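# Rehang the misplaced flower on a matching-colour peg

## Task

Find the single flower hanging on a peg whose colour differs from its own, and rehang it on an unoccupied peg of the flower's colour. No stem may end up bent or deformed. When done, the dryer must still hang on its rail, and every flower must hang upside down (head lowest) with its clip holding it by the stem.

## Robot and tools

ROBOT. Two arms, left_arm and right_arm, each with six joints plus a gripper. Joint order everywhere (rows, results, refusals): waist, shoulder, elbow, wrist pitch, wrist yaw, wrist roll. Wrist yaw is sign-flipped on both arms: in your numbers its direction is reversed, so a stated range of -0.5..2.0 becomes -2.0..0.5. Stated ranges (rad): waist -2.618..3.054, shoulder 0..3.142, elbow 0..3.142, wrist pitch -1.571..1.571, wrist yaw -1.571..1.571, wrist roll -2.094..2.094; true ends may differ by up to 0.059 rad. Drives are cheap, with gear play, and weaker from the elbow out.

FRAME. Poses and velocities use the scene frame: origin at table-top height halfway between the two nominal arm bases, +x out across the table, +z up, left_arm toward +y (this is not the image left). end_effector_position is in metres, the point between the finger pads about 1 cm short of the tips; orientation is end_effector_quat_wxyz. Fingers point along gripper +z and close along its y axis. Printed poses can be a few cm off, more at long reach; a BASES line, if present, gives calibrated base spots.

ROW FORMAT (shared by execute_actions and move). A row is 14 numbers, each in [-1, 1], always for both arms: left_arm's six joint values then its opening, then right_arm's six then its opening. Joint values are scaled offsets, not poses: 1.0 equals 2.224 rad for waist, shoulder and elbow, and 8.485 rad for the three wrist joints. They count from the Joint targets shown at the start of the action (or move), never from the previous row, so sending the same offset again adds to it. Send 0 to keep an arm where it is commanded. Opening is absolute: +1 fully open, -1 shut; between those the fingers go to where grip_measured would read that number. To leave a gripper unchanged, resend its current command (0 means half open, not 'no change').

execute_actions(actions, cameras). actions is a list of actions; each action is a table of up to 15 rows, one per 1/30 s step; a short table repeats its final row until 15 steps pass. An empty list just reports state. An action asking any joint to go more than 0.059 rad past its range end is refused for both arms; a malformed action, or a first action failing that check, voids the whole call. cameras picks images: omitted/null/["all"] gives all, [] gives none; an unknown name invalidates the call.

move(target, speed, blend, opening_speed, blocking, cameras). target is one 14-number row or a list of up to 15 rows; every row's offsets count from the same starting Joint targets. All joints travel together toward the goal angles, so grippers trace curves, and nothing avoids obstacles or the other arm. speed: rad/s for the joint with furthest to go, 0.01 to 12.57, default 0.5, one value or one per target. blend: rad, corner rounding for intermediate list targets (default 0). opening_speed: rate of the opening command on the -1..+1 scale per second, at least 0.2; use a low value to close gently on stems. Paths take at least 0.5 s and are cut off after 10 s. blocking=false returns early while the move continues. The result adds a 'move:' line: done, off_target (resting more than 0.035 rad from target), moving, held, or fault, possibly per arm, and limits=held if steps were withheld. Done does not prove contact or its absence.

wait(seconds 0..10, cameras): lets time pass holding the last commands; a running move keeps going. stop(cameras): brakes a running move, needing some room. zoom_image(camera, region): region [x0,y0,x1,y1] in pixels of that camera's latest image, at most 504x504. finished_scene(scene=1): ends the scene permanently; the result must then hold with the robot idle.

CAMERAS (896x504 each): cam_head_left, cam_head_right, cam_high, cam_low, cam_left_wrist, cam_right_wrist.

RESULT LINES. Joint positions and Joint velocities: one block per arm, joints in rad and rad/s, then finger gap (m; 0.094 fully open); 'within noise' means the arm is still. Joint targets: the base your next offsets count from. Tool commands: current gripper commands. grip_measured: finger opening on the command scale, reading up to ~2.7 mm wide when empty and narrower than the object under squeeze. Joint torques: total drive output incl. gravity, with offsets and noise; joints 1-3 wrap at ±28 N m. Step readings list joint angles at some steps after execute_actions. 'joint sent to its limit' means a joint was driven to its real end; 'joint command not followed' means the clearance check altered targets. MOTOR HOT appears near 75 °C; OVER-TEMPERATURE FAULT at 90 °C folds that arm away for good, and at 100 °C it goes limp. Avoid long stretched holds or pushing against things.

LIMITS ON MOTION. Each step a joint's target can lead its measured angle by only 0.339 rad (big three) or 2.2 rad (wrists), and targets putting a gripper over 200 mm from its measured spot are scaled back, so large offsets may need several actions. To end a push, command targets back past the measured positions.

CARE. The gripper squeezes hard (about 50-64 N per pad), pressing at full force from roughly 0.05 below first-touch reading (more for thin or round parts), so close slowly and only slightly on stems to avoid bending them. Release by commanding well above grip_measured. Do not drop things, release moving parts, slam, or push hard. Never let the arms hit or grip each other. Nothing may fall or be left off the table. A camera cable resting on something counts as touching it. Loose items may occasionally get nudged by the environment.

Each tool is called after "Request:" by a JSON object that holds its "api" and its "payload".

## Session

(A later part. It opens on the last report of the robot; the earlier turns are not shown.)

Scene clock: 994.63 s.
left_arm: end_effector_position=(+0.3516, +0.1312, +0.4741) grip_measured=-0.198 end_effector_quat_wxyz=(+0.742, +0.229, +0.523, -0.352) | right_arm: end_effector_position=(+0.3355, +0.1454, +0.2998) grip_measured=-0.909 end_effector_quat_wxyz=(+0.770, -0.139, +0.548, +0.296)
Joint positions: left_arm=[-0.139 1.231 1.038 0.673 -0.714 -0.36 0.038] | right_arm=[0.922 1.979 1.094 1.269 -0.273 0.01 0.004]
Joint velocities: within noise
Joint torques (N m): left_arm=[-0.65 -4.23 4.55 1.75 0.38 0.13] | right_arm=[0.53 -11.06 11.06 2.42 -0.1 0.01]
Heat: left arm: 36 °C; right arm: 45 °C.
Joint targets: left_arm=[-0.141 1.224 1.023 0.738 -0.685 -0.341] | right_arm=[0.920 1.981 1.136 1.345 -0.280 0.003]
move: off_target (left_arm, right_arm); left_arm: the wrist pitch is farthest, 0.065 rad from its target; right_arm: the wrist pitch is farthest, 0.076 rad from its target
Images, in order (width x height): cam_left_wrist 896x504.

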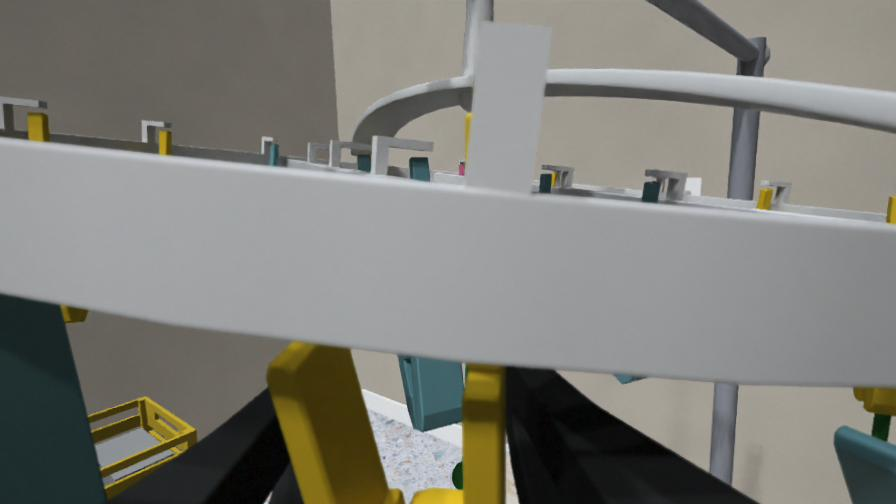

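Request:
{"api": "move", "payload": {"target": [0,0,0,0,0,0,-0.36, 0,0,0,0,0,0,-0.95], "opening_speed": 0.3, "cameras": ["cam_left_wrist","cam_right_wrist"]}}

Scene clock: 1047.77 s.
left_arm: end_effector_position=(+0.3516, +0.1312, +0.4741) grip_measured=-0.358 end_effector_quat_wxyz=(+0.742, +0.229, +0.523, -0.352) | right_arm: end_effector_position=(+0.3355, +0.1454, +0.2998) grip_measured=-0.909 end_effector_quat_wxyz=(+0.770, -0.139, +0.548, +0.296)
Joint positions: left_arm=[-0.139 1.231 1.038 0.673 -0.714 -0.36 0.03] | right_arm=[0.922 1.979 1.094 1.269 -0.273 0.01 0.004]
Joint velocities: within noise
Joint torques (N m): left_arm=[-0.54 -4.12 4.96 1.72 0.33 0.13] | right_arm=[0.54 -11.04 11.04 2.43 -0.1 0.01]
Heat: left arm: 34 °C; right arm: 45 °C.
Joint targets: left_arm=[-0.141 1.224 1.023 0.738 -0.685 -0.341] | right_arm=[0.920 1.981 1.136 1.345 -0.280 0.003]
move: off_target (left_arm, right_arm); left_arm: the wrist pitch is farthest, 0.065 rad from its target; right_arm: the wrist pitch is farthest, 0.076 rad from its target
Images, in order (width x height): cam_left_wrist 896x504, cam_right_wrist 896x504.

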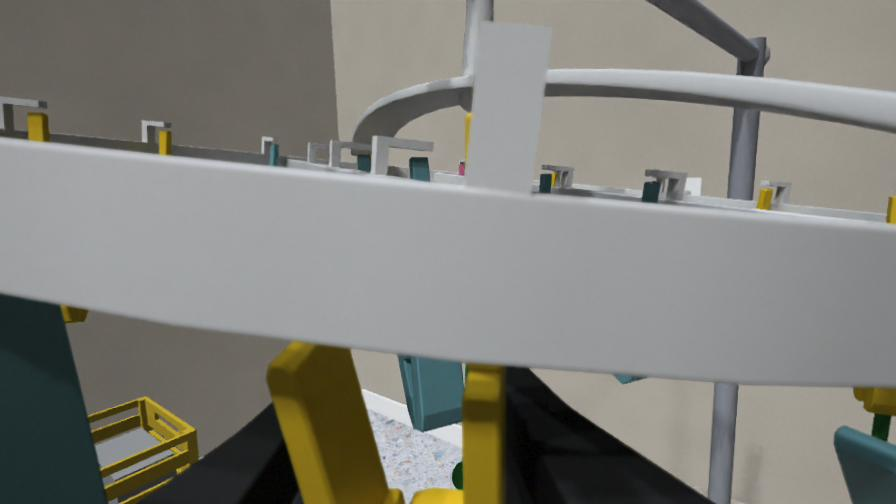

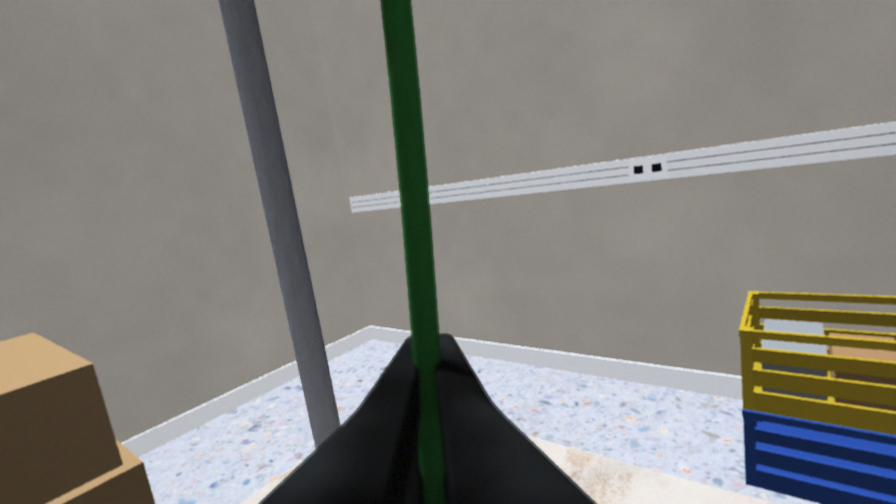

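Request:
{"api": "move", "payload": {"target": [0,0,0,0,0,0,-0.5, 0,0,0,0,0,0,-0.95], "opening_speed": 0.3, "cameras": ["cam_left_wrist","cam_head_left"]}}

Request:
{"api": "zoom_image", "payload": {"camera": "cam_left_wrist", "region": [200, 250, 620, 504]}}

Scene clock: 1067.10 s.
left_arm: end_effector_position=(+0.3514, +0.1307, +0.4741) grip_measured=-0.497 end_effector_quat_wxyz=(+0.742, +0.229, +0.522, -0.353) | right_arm: end_effector_position=(+0.3355, +0.1454, +0.2998) grip_measured=-0.909 end_effector_quat_wxyz=(+0.770, -0.139, +0.548, +0.296)
Joint positions: left_arm=[-0.14 1.231 1.038 0.673 -0.714 -0.36 0.024] | right_arm=[0.922 1.979 1.094 1.269 -0.273 0.01 0.004]
Joint velocities: within noise
Joint torques (N m): left_arm=[-0.38 -4.29 4.66 1.7 0.34 0.11] | right_arm=[0.53 -11.06 11.04 2.42 -0.1 0.01]
Heat: left arm: 35 °C; right arm: 45 °C.
Joint targets: left_arm=[-0.141 1.224 1.023 0.738 -0.685 -0.341] | right_arm=[0.920 1.981 1.136 1.345 -0.280 0.003]
move: off_target (left_arm, right_arm); left_arm: the wrist pitch is farthest, 0.065 rad from its target; right_arm: the wrist pitch is farthest, 0.076 rad from its target
Images, in order (width x height): cam_head_left 896x504, cam_left_wrist 896x504.

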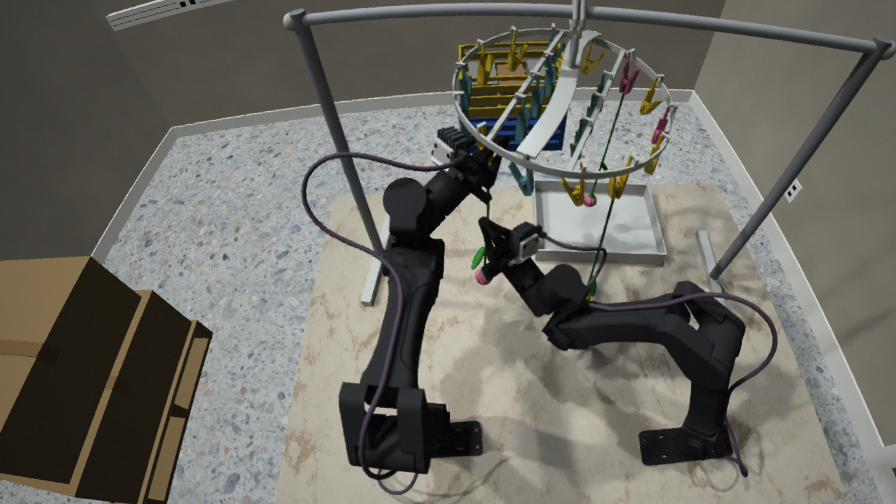

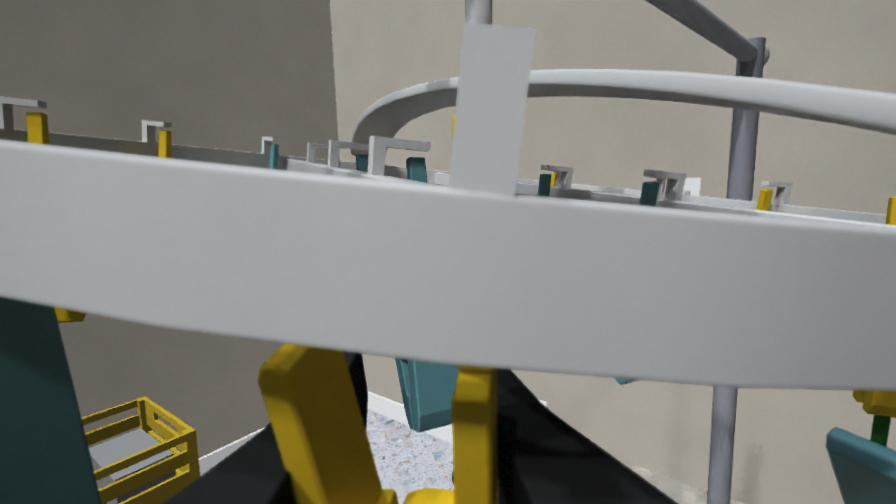

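Scaled by 1.200 from the camera's 896x504 image, which has a finer 1280x720 frame.

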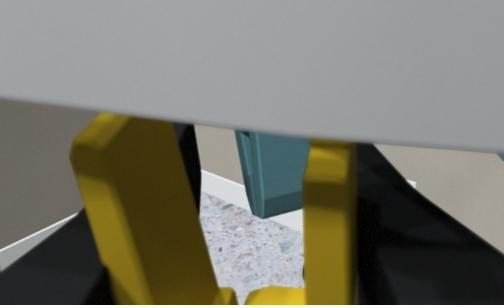

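Request:
{"api": "move", "payload": {"target": [0,0,0,0,0,0,-0.62, 0,0,0,0,0,0,-0.95], "opening_speed": 0.3, "cameras": ["cam_left_wrist","cam_right_wrist"]}}

Request:
{"api": "zoom_image", "payload": {"camera": "cam_left_wrist", "region": [200, 250, 620, 504]}}

Scene clock: 1084.27 s.
left_arm: end_effector_position=(+0.3516, +0.1312, +0.4741) grip_measured=-0.600 end_effector_quat_wxyz=(+0.742, +0.229, +0.523, -0.352) | right_arm: end_effector_position=(+0.3363, +0.1446, +0.2998) grip_measured=-0.909 end_effector_quat_wxyz=(+0.770, -0.138, +0.548, +0.295)
Joint positions: left_arm=[-0.139 1.231 1.038 0.673 -0.714 -0.36 0.019] | right_arm=[0.92 1.979 1.094 1.269 -0.274 0.01 0.004]
Joint velocities: within noise
Joint torques (N m): left_arm=[-0.43 -4.07 4.78 1.69 0.37 0.11] | right_arm=[0.53 -11.06 11.06 2.42 -0.1 0.01]
Heat: left arm: 35 °C; right arm: 45 °C.
Joint targets: left_arm=[-0.141 1.224 1.023 0.738 -0.685 -0.341] | right_arm=[0.920 1.981 1.136 1.345 -0.280 0.003]
move: off_target (left_arm, right_arm); left_arm: the wrist pitch is farthest, 0.065 rad from its target; right_arm: the wrist pitch is farthest, 0.076 rad from its target
Images, in order (width x height): cam_left_wrist 896x504, cam_right_wrist 896x504.

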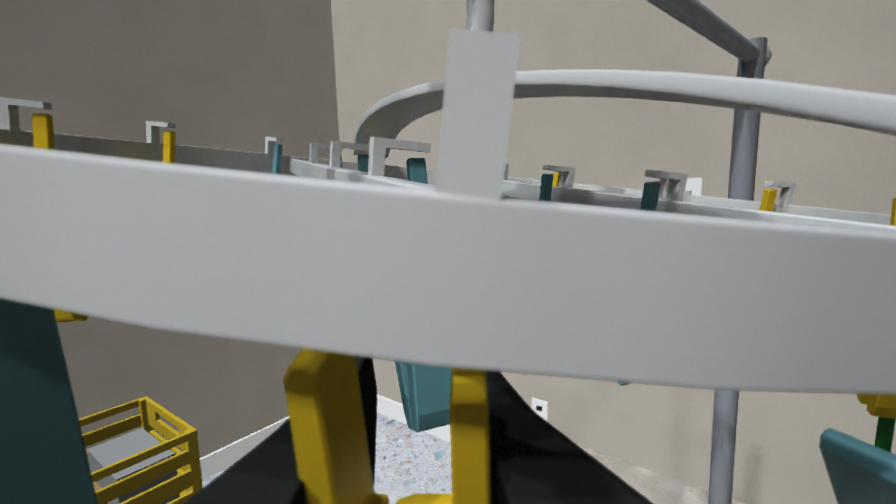

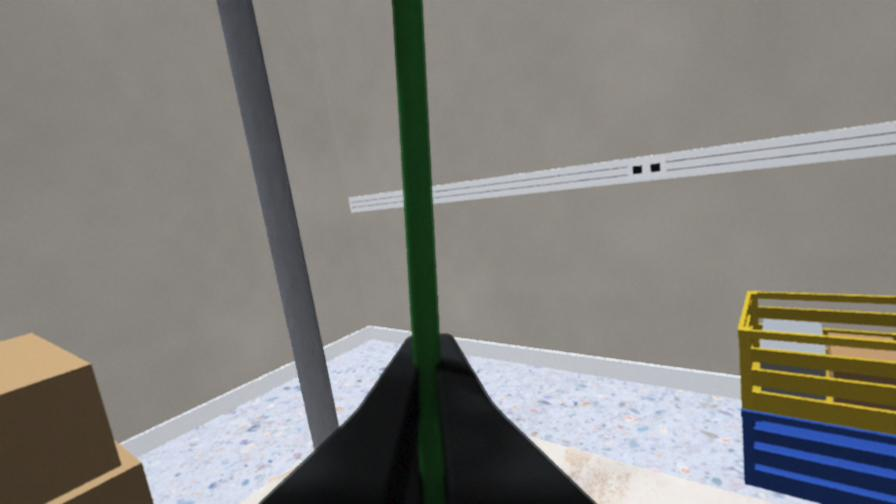

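Scaled by 1.200 from the camera's 896x504 image, which has a finer 1280x720 frame.

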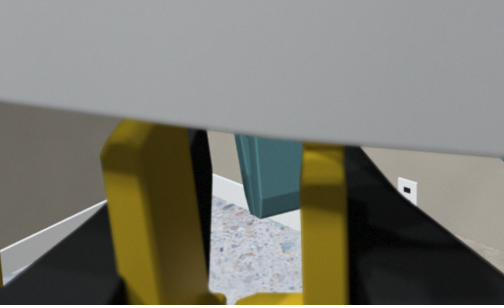

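Request:
{"api": "move", "payload": {"target": [0,0,0,0,0,0,-0.72, 0,0,0,0,0,0,-0.95], "opening_speed": 0.3, "cameras": ["cam_left_wrist","cam_low"]}}

Request:
{"api": "zoom_image", "payload": {"camera": "cam_left_wrist", "region": [200, 250, 620, 504]}}

Scene clock: 1092.03 s.
left_arm: end_effector_position=(+0.3516, +0.1312, +0.4741) grip_measured=-0.602 end_effector_quat_wxyz=(+0.742, +0.229, +0.523, -0.352) | right_arm: end_effector_position=(+0.3369, +0.1440, +0.2998) grip_measured=-0.909 end_effector_quat_wxyz=(+0.770, -0.138, +0.548, +0.294)
Joint positions: left_arm=[-0.139 1.231 1.038 0.673 -0.714 -0.36 0.019] | right_arm=[0.919 1.979 1.094 1.269 -0.274 0.01 0.004]
Joint velocities: within noise
Joint torques (N m): left_arm=[-0.62 -4.21 4.66 1.71 0.38 0.11] | right_arm=[0.53 -11.04 11.04 2.43 -0.1 0.01]
Heat: left arm: 35 °C; right arm: 45 °C.
Joint targets: left_arm=[-0.141 1.224 1.023 0.738 -0.685 -0.341] | right_arm=[0.920 1.981 1.136 1.345 -0.280 0.003]
move: off_target (left_arm, right_arm); left_arm: the wrist pitch is farthest, 0.065 rad from its target; right_arm: the wrist pitch is farthest, 0.076 rad from its target
Images, in order (width x height): cam_low 896x504, cam_left_wrist 896x504.

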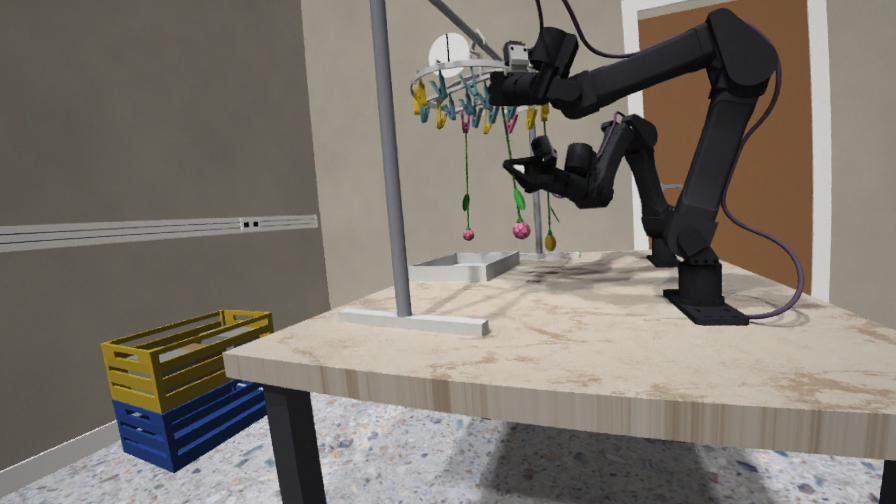

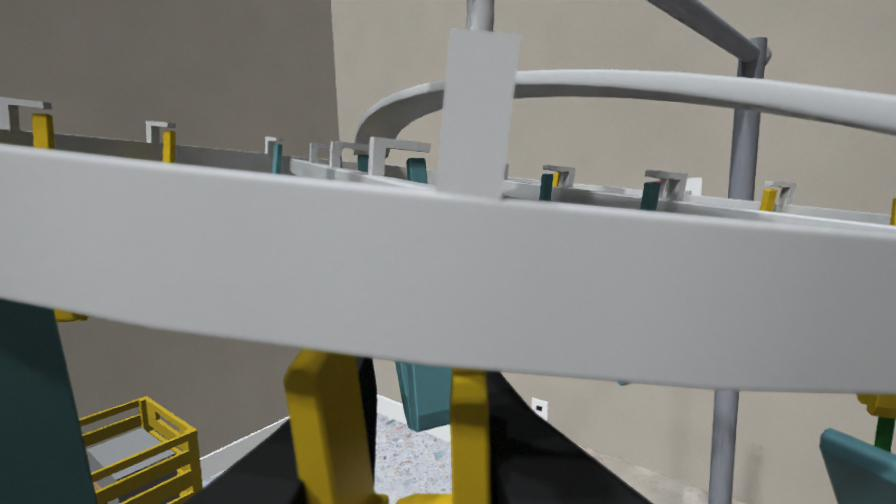

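Scaled by 1.200 from the camera's 896x504 image, which has a finer 1280x720 frame.

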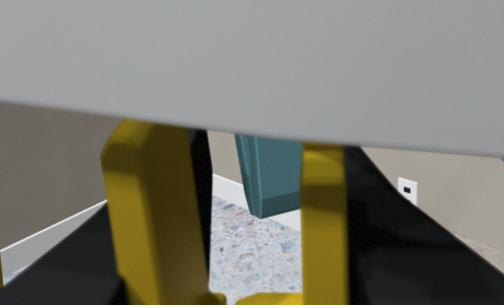

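Request:
{"api": "zoom_image", "payload": {"camera": "cam_low", "region": [400, 40, 580, 250]}}

Scaled by 2.400 from the camera's 896x504 image, which has a finer 1280x720 frame.

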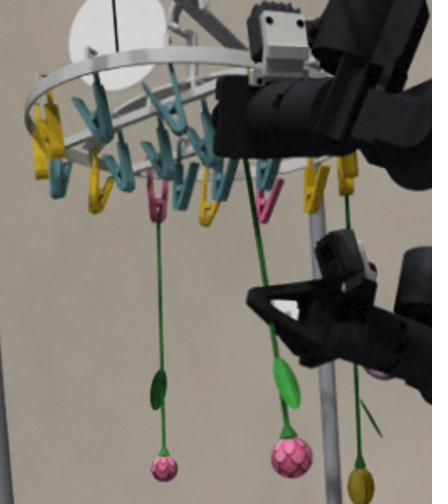

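Request:
{"api": "move", "payload": {"target": [0,0,0,0,0,0,-0.68, 0,0.0198,-0.0225,0.0071,0,0,-0.95], "speed": 0.15, "cameras": ["cam_left_wrist","cam_right_wrist"]}}

Scene clock: 1122.53 s.
left_arm: end_effector_position=(+0.3516, +0.1312, +0.4741) grip_measured=-0.602 end_effector_quat_wxyz=(+0.742, +0.229, +0.523, -0.352) | right_arm: end_effector_position=(+0.3393, +0.1457, +0.2881) grip_measured=-0.909 end_effector_quat_wxyz=(+0.773, -0.136, +0.545, +0.295)
Joint positions: left_arm=[-0.139 1.231 1.038 0.673 -0.714 -0.36 0.019] | right_arm=[0.917 2.024 1.094 1.322 -0.274 0.01 0.004]
Joint velocities: within noise
Joint torques (N m): left_arm=[-0.59 -4.08 4.81 1.71 0.37 0.16] | right_arm=[0.53 -11.41 6.12 2.48 -0.1 0.01]
Heat: left arm: 36 °C; right arm: 46 °C.
Joint targets: left_arm=[-0.141 1.224 1.023 0.738 -0.685 -0.341] | right_arm=[0.920 2.025 1.086 1.405 -0.280 0.003]
move: off_target (left_arm, right_arm); left_arm: the wrist pitch is farthest, 0.065 rad from its target; right_arm: the wrist pitch is farthest, 0.083 rad from its target
Images, in order (width x height): cam_left_wrist 896x504, cam_right_wrist 896x504.

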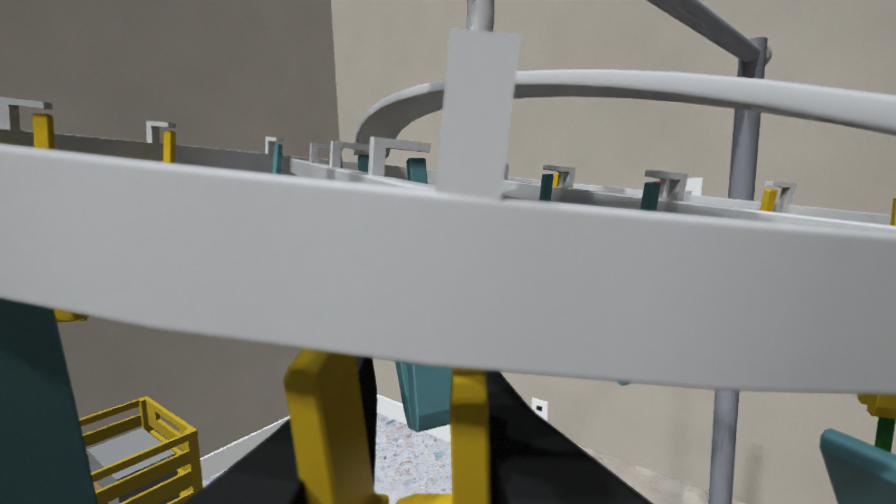

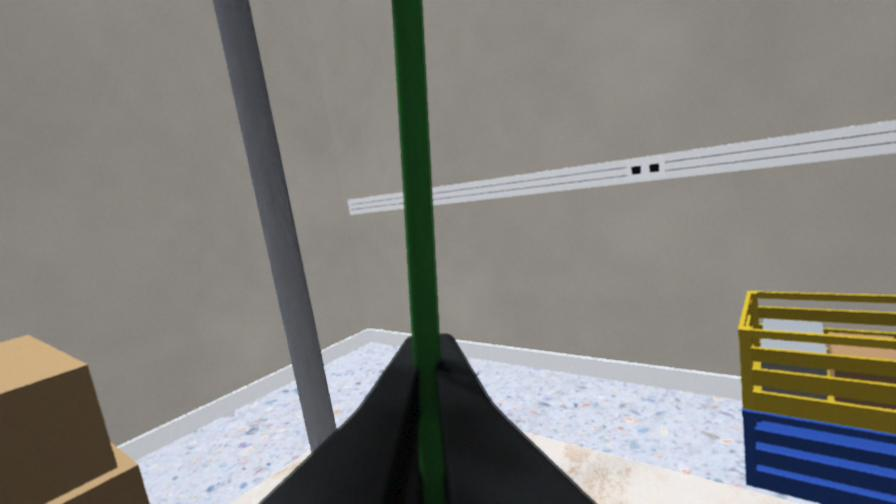

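Request:
{"api": "move", "payload": {"target": [0,0,0,0,0,0,-0.68, 0,0.0225,-0.0202,0.0100,0,0,-0.95], "speed": 0.2, "cameras": ["cam_left_wrist","cam_right_wrist","cam_low"]}}

Request:
{"api": "zoom_image", "payload": {"camera": "cam_low", "region": [400, 40, 580, 250]}}

Scene clock: 1129.83 s.
left_arm: end_effector_position=(+0.3516, +0.1312, +0.4741) grip_measured=-0.602 end_effector_quat_wxyz=(+0.742, +0.229, +0.523, -0.352) | right_arm: end_effector_position=(+0.3382, +0.1444, +0.2605) grip_measured=-0.909 end_effector_quat_wxyz=(+0.769, -0.139, +0.552, +0.292)
Joint positions: left_arm=[-0.139 1.231 1.038 0.673 -0.714 -0.36 0.019] | right_arm=[0.917 2.076 1.054 1.396 -0.274 0.01 0.004]
Joint velocities: within noise
Joint torques (N m): left_arm=[-0.61 -4.16 4.62 1.72 0.35 0.17] | right_arm=[0.54 -11.74 5.34 2.59 -0.1 0.01]
Heat: left arm: 36 °C; right arm: 47 °C.
Joint targets: left_arm=[-0.141 1.224 1.023 0.738 -0.685 -0.341] | right_arm=[0.920 2.075 1.041 1.490 -0.280 0.003]
move: off_target (left_arm, right_arm); left_arm: the wrist pitch is farthest, 0.065 rad from its target; right_arm: the wrist pitch is farthest, 0.094 rad from its target
Images, in order (width x height): cam_low 896x504, cam_left_wrist 896x504, cam_right_wrist 896x504.

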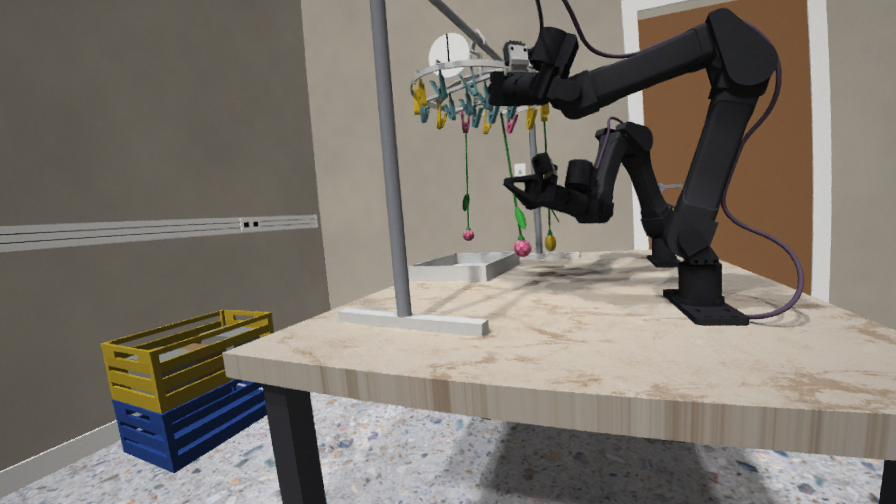

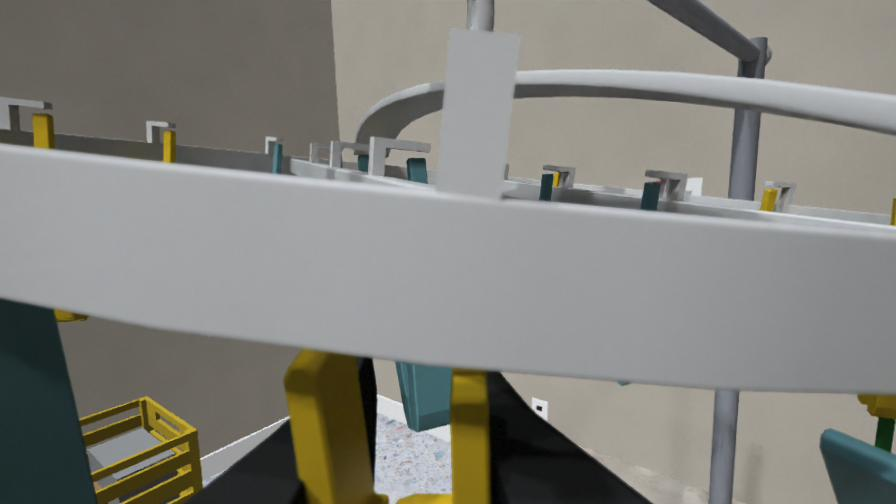

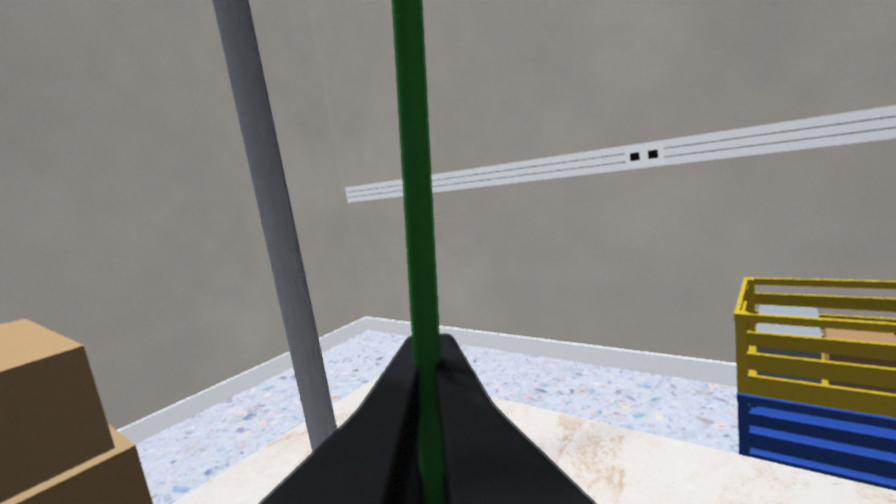

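Scaled by 2.400 from the camera's 896x504 image, which has a finer 1280x720 frame.

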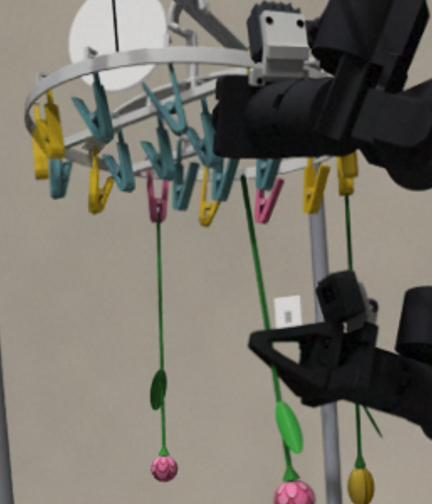

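Request:
{"api": "move", "payload": {"target": [[0,0,0,0,0,0,0.1, 0,0,0,0,0,0,-0.95],[0.0423,-0.0400,-0.0004,-0.0049,-0.0075,-0.0033,0.1, 0,0,0,0,0,0,-0.95],[0.0877,-0.0935,-0.0513,0.0033,-0.0164,-0.0073,0.1, 0,0,0,0,0,0,-0.95]], "speed": 0.3, "opening_speed": 0.8, "blend": [0, 0.03, 0]}}

Scene clock: 1213.03 s.
left_arm: end_effector_position=(+0.3043, +0.1798, +0.4840) grip_measured=+0.098 end_effector_quat_wxyz=(+0.771, +0.231, +0.508, -0.306) | right_arm: end_effector_position=(+0.3382, +0.1443, +0.2608) grip_measured=-0.909 end_effector_quat_wxyz=(+0.769, -0.139, +0.551, +0.292)
Joint positions: left_arm=[0.053 1.038 0.924 0.701 -0.825 -0.406 0.052] | right_arm=[0.917 2.076 1.054 1.398 -0.274 0.01 0.004]
Joint velocities: within noise
Joint torques (N m): left_arm=[0.66 -3.73 4.52 1.58 0.12 -0.05] | right_arm=[0.53 -11.74 5.34 2.59 -0.1 0.01]
Heat: left arm: 37 °C; right arm: 47 °C.
Joint targets: left_arm=[0.054 1.016 0.909 0.766 -0.824 -0.403] | right_arm=[0.920 2.075 1.041 1.490 -0.280 0.003]
move: off_target (left_arm, right_arm); left_arm: the wrist pitch is farthest, 0.065 rad from its target; right_arm: the wrist pitch is farthest, 0.092 rad from its target

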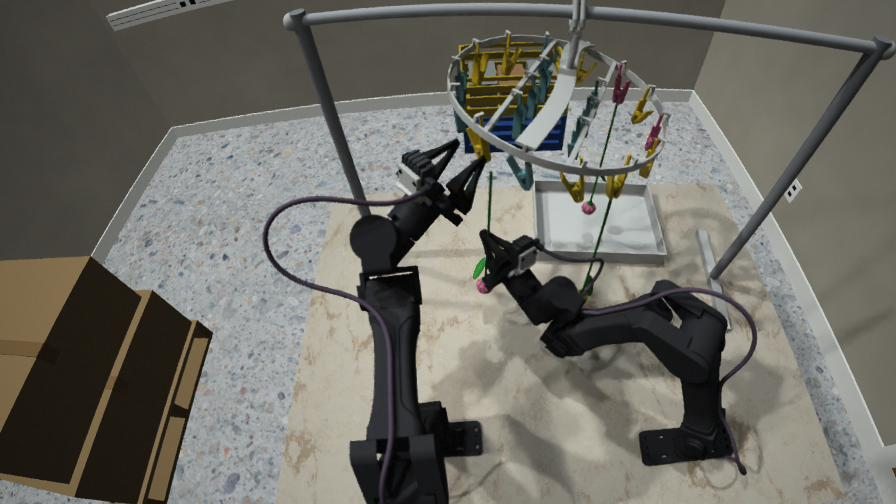

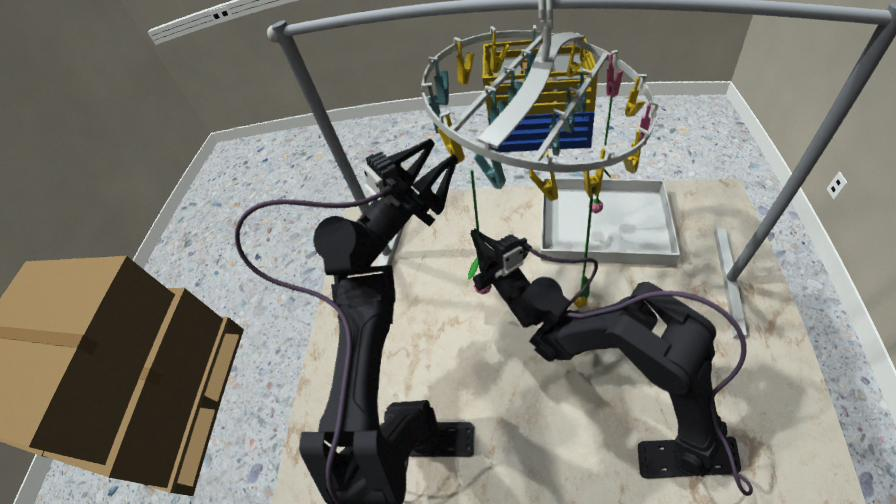

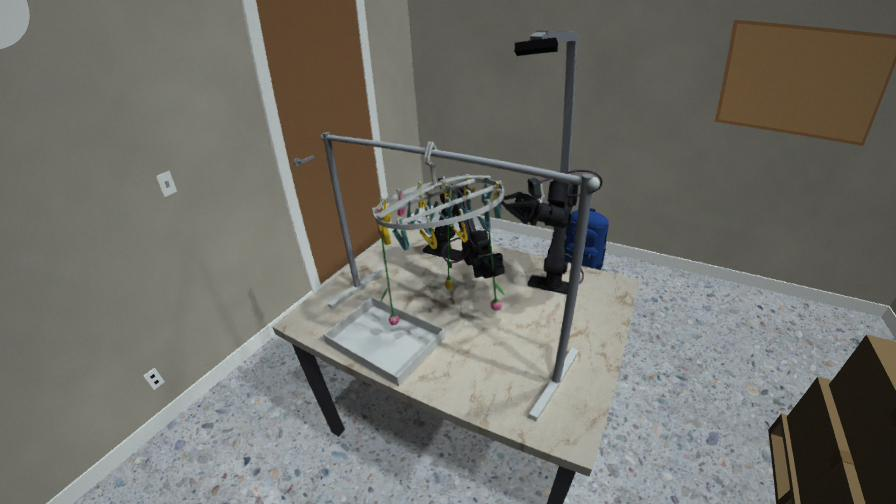

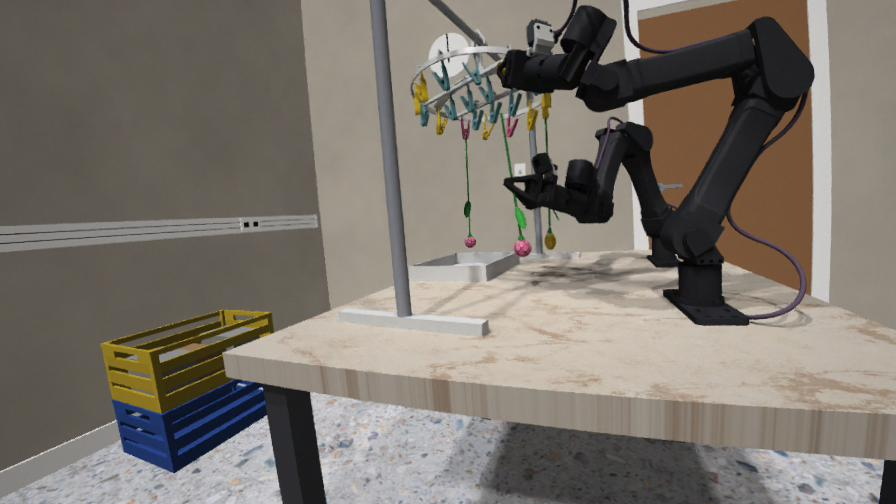

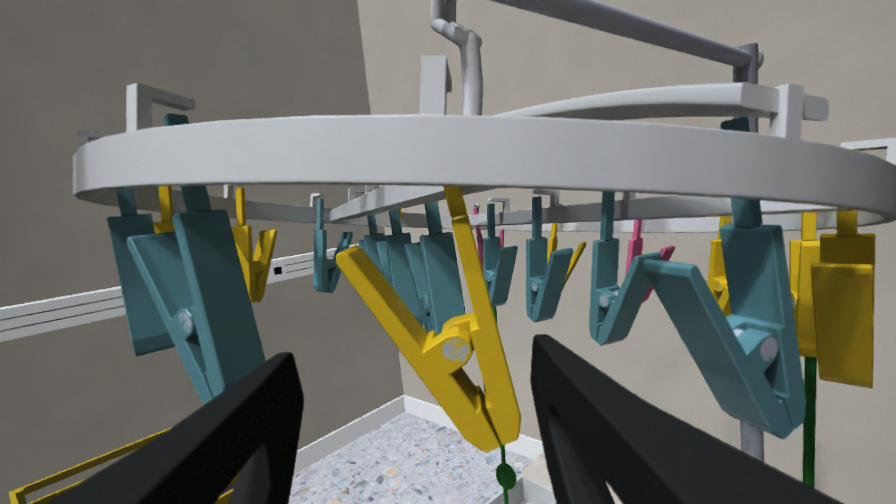

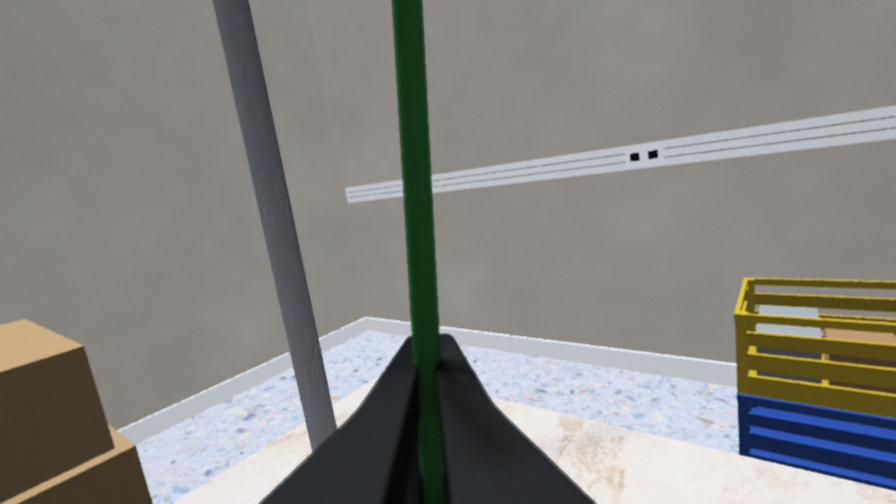

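Request:
{"api": "zoom_image", "payload": {"camera": "cam_high", "region": [360, 160, 560, 340]}}

Request:
{"api": "zoom_image", "payload": {"camera": "cam_head_right", "region": [400, 130, 660, 320]}}

Scaled by 2.520 from the camera's 896x504 image, which has a finer 1280x720 frame.

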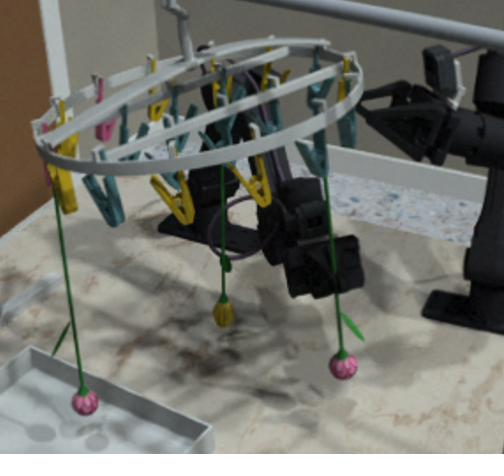

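Scaled by 1.938 from the camera's 896x504 image, which has a finer 1280x720 frame.

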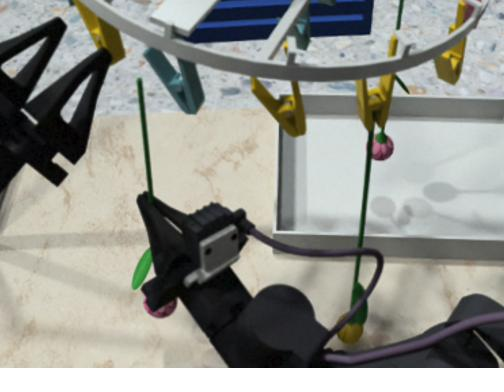

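Request:
{"api": "move", "payload": {"target": [0.0664,0.0710,-0.1759,0.0577,-0.0292,-0.0085,0.1, 0,0,0,0,0,-0.0153,-0.95], "speed": 0.5, "cameras": ["cam_left_wrist","cam_right_wrist","cam_head_left","cam_low"]}}

Scene clock: 1368.50 s.
left_arm: end_effector_position=(+0.3112, +0.1989, +0.3419) grip_measured=+0.098 end_effector_quat_wxyz=(+0.716, +0.263, +0.555, -0.332) | right_arm: end_effector_position=(+0.3381, +0.1442, +0.2611) grip_measured=-0.909 end_effector_quat_wxyz=(+0.785, -0.171, +0.542, +0.247)
Joint positions: left_arm=[0.202 1.182 0.53 1.192 -1.073 -0.478 0.052] | right_arm=[0.917 2.076 1.054 1.399 -0.274 -0.109 0.004]
Joint velocities: within noise
Joint torques (N m): left_arm=[0.65 -3.1 4.27 1.52 0.14 -0.08] | right_arm=[0.54 -11.74 5.34 2.57 -0.1 -0.12]
Heat: left arm: 37 °C; right arm: 48 °C.
Joint targets: left_arm=[0.202 1.174 0.518 1.255 -1.072 -0.475] | right_arm=[0.920 2.075 1.041 1.490 -0.280 -0.127]
move: off_target (left_arm, right_arm); left_arm: the wrist pitch is farthest, 0.064 rad from its target; right_arm: the wrist pitch is farthest, 0.091 rad from its target
Images, in order (width x height): cam_head_left 896x504, cam_low 896x504, cam_left_wrist 896x504, cam_right_wrist 896x504.

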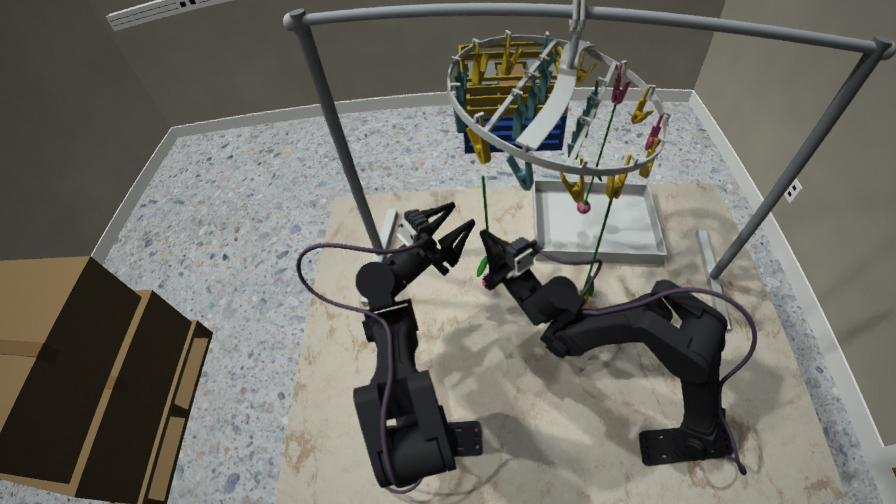

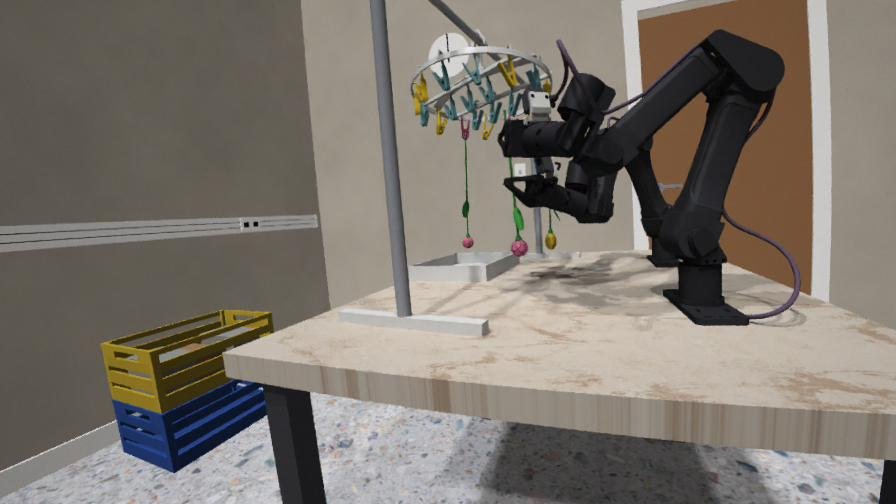

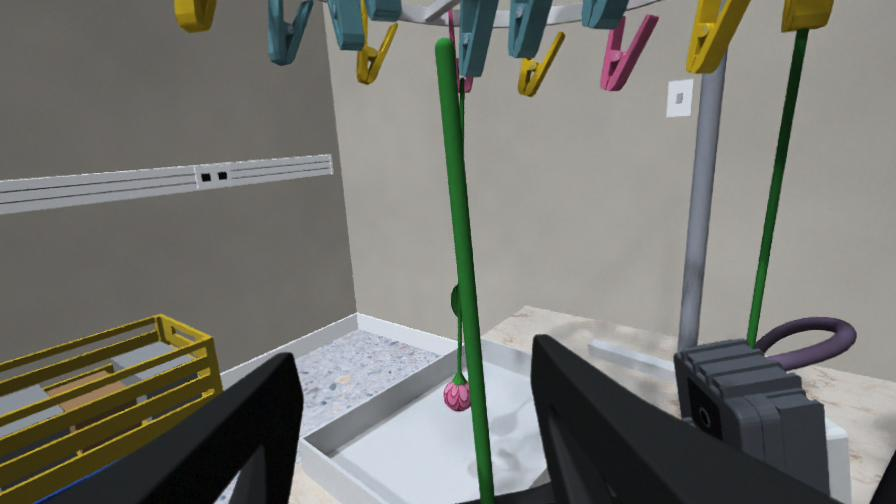

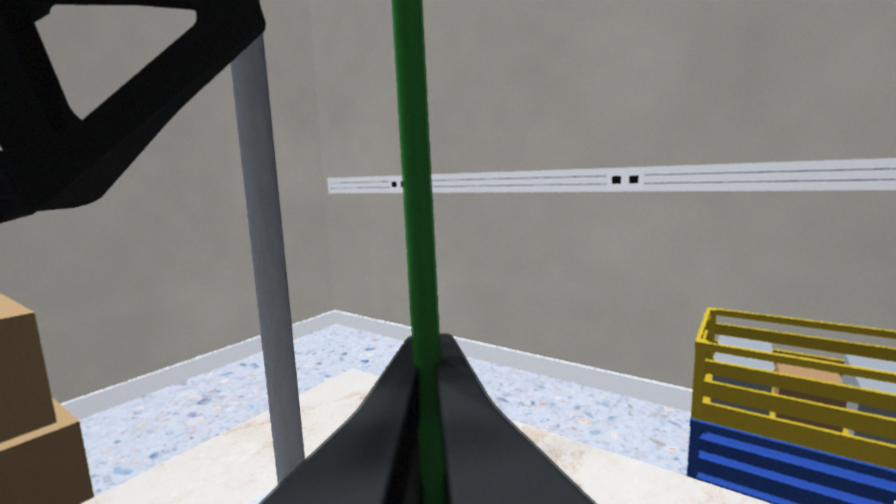

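Request:
{"api": "zoom_image", "payload": {"camera": "cam_left_wrist", "region": [400, 20, 540, 320]}}

Request:
{"api": "zoom_image", "payload": {"camera": "cam_right_wrist", "region": [360, 300, 500, 440]}}

Scaled by 1.680 from the camera's 896x504 image, which has a finer 1280x720 frame.

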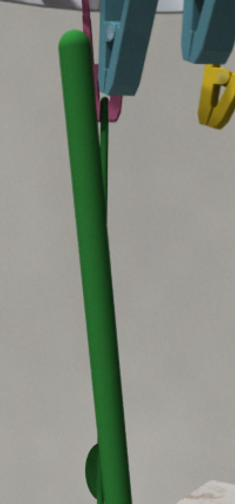

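Scaled by 3.600 from the camera's 896x504 image, which has a finer 1280x720 frame.

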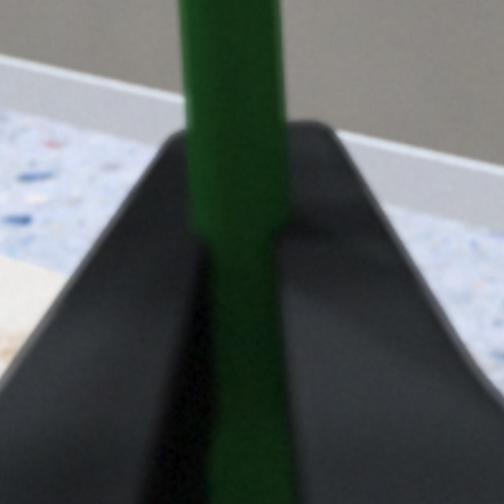

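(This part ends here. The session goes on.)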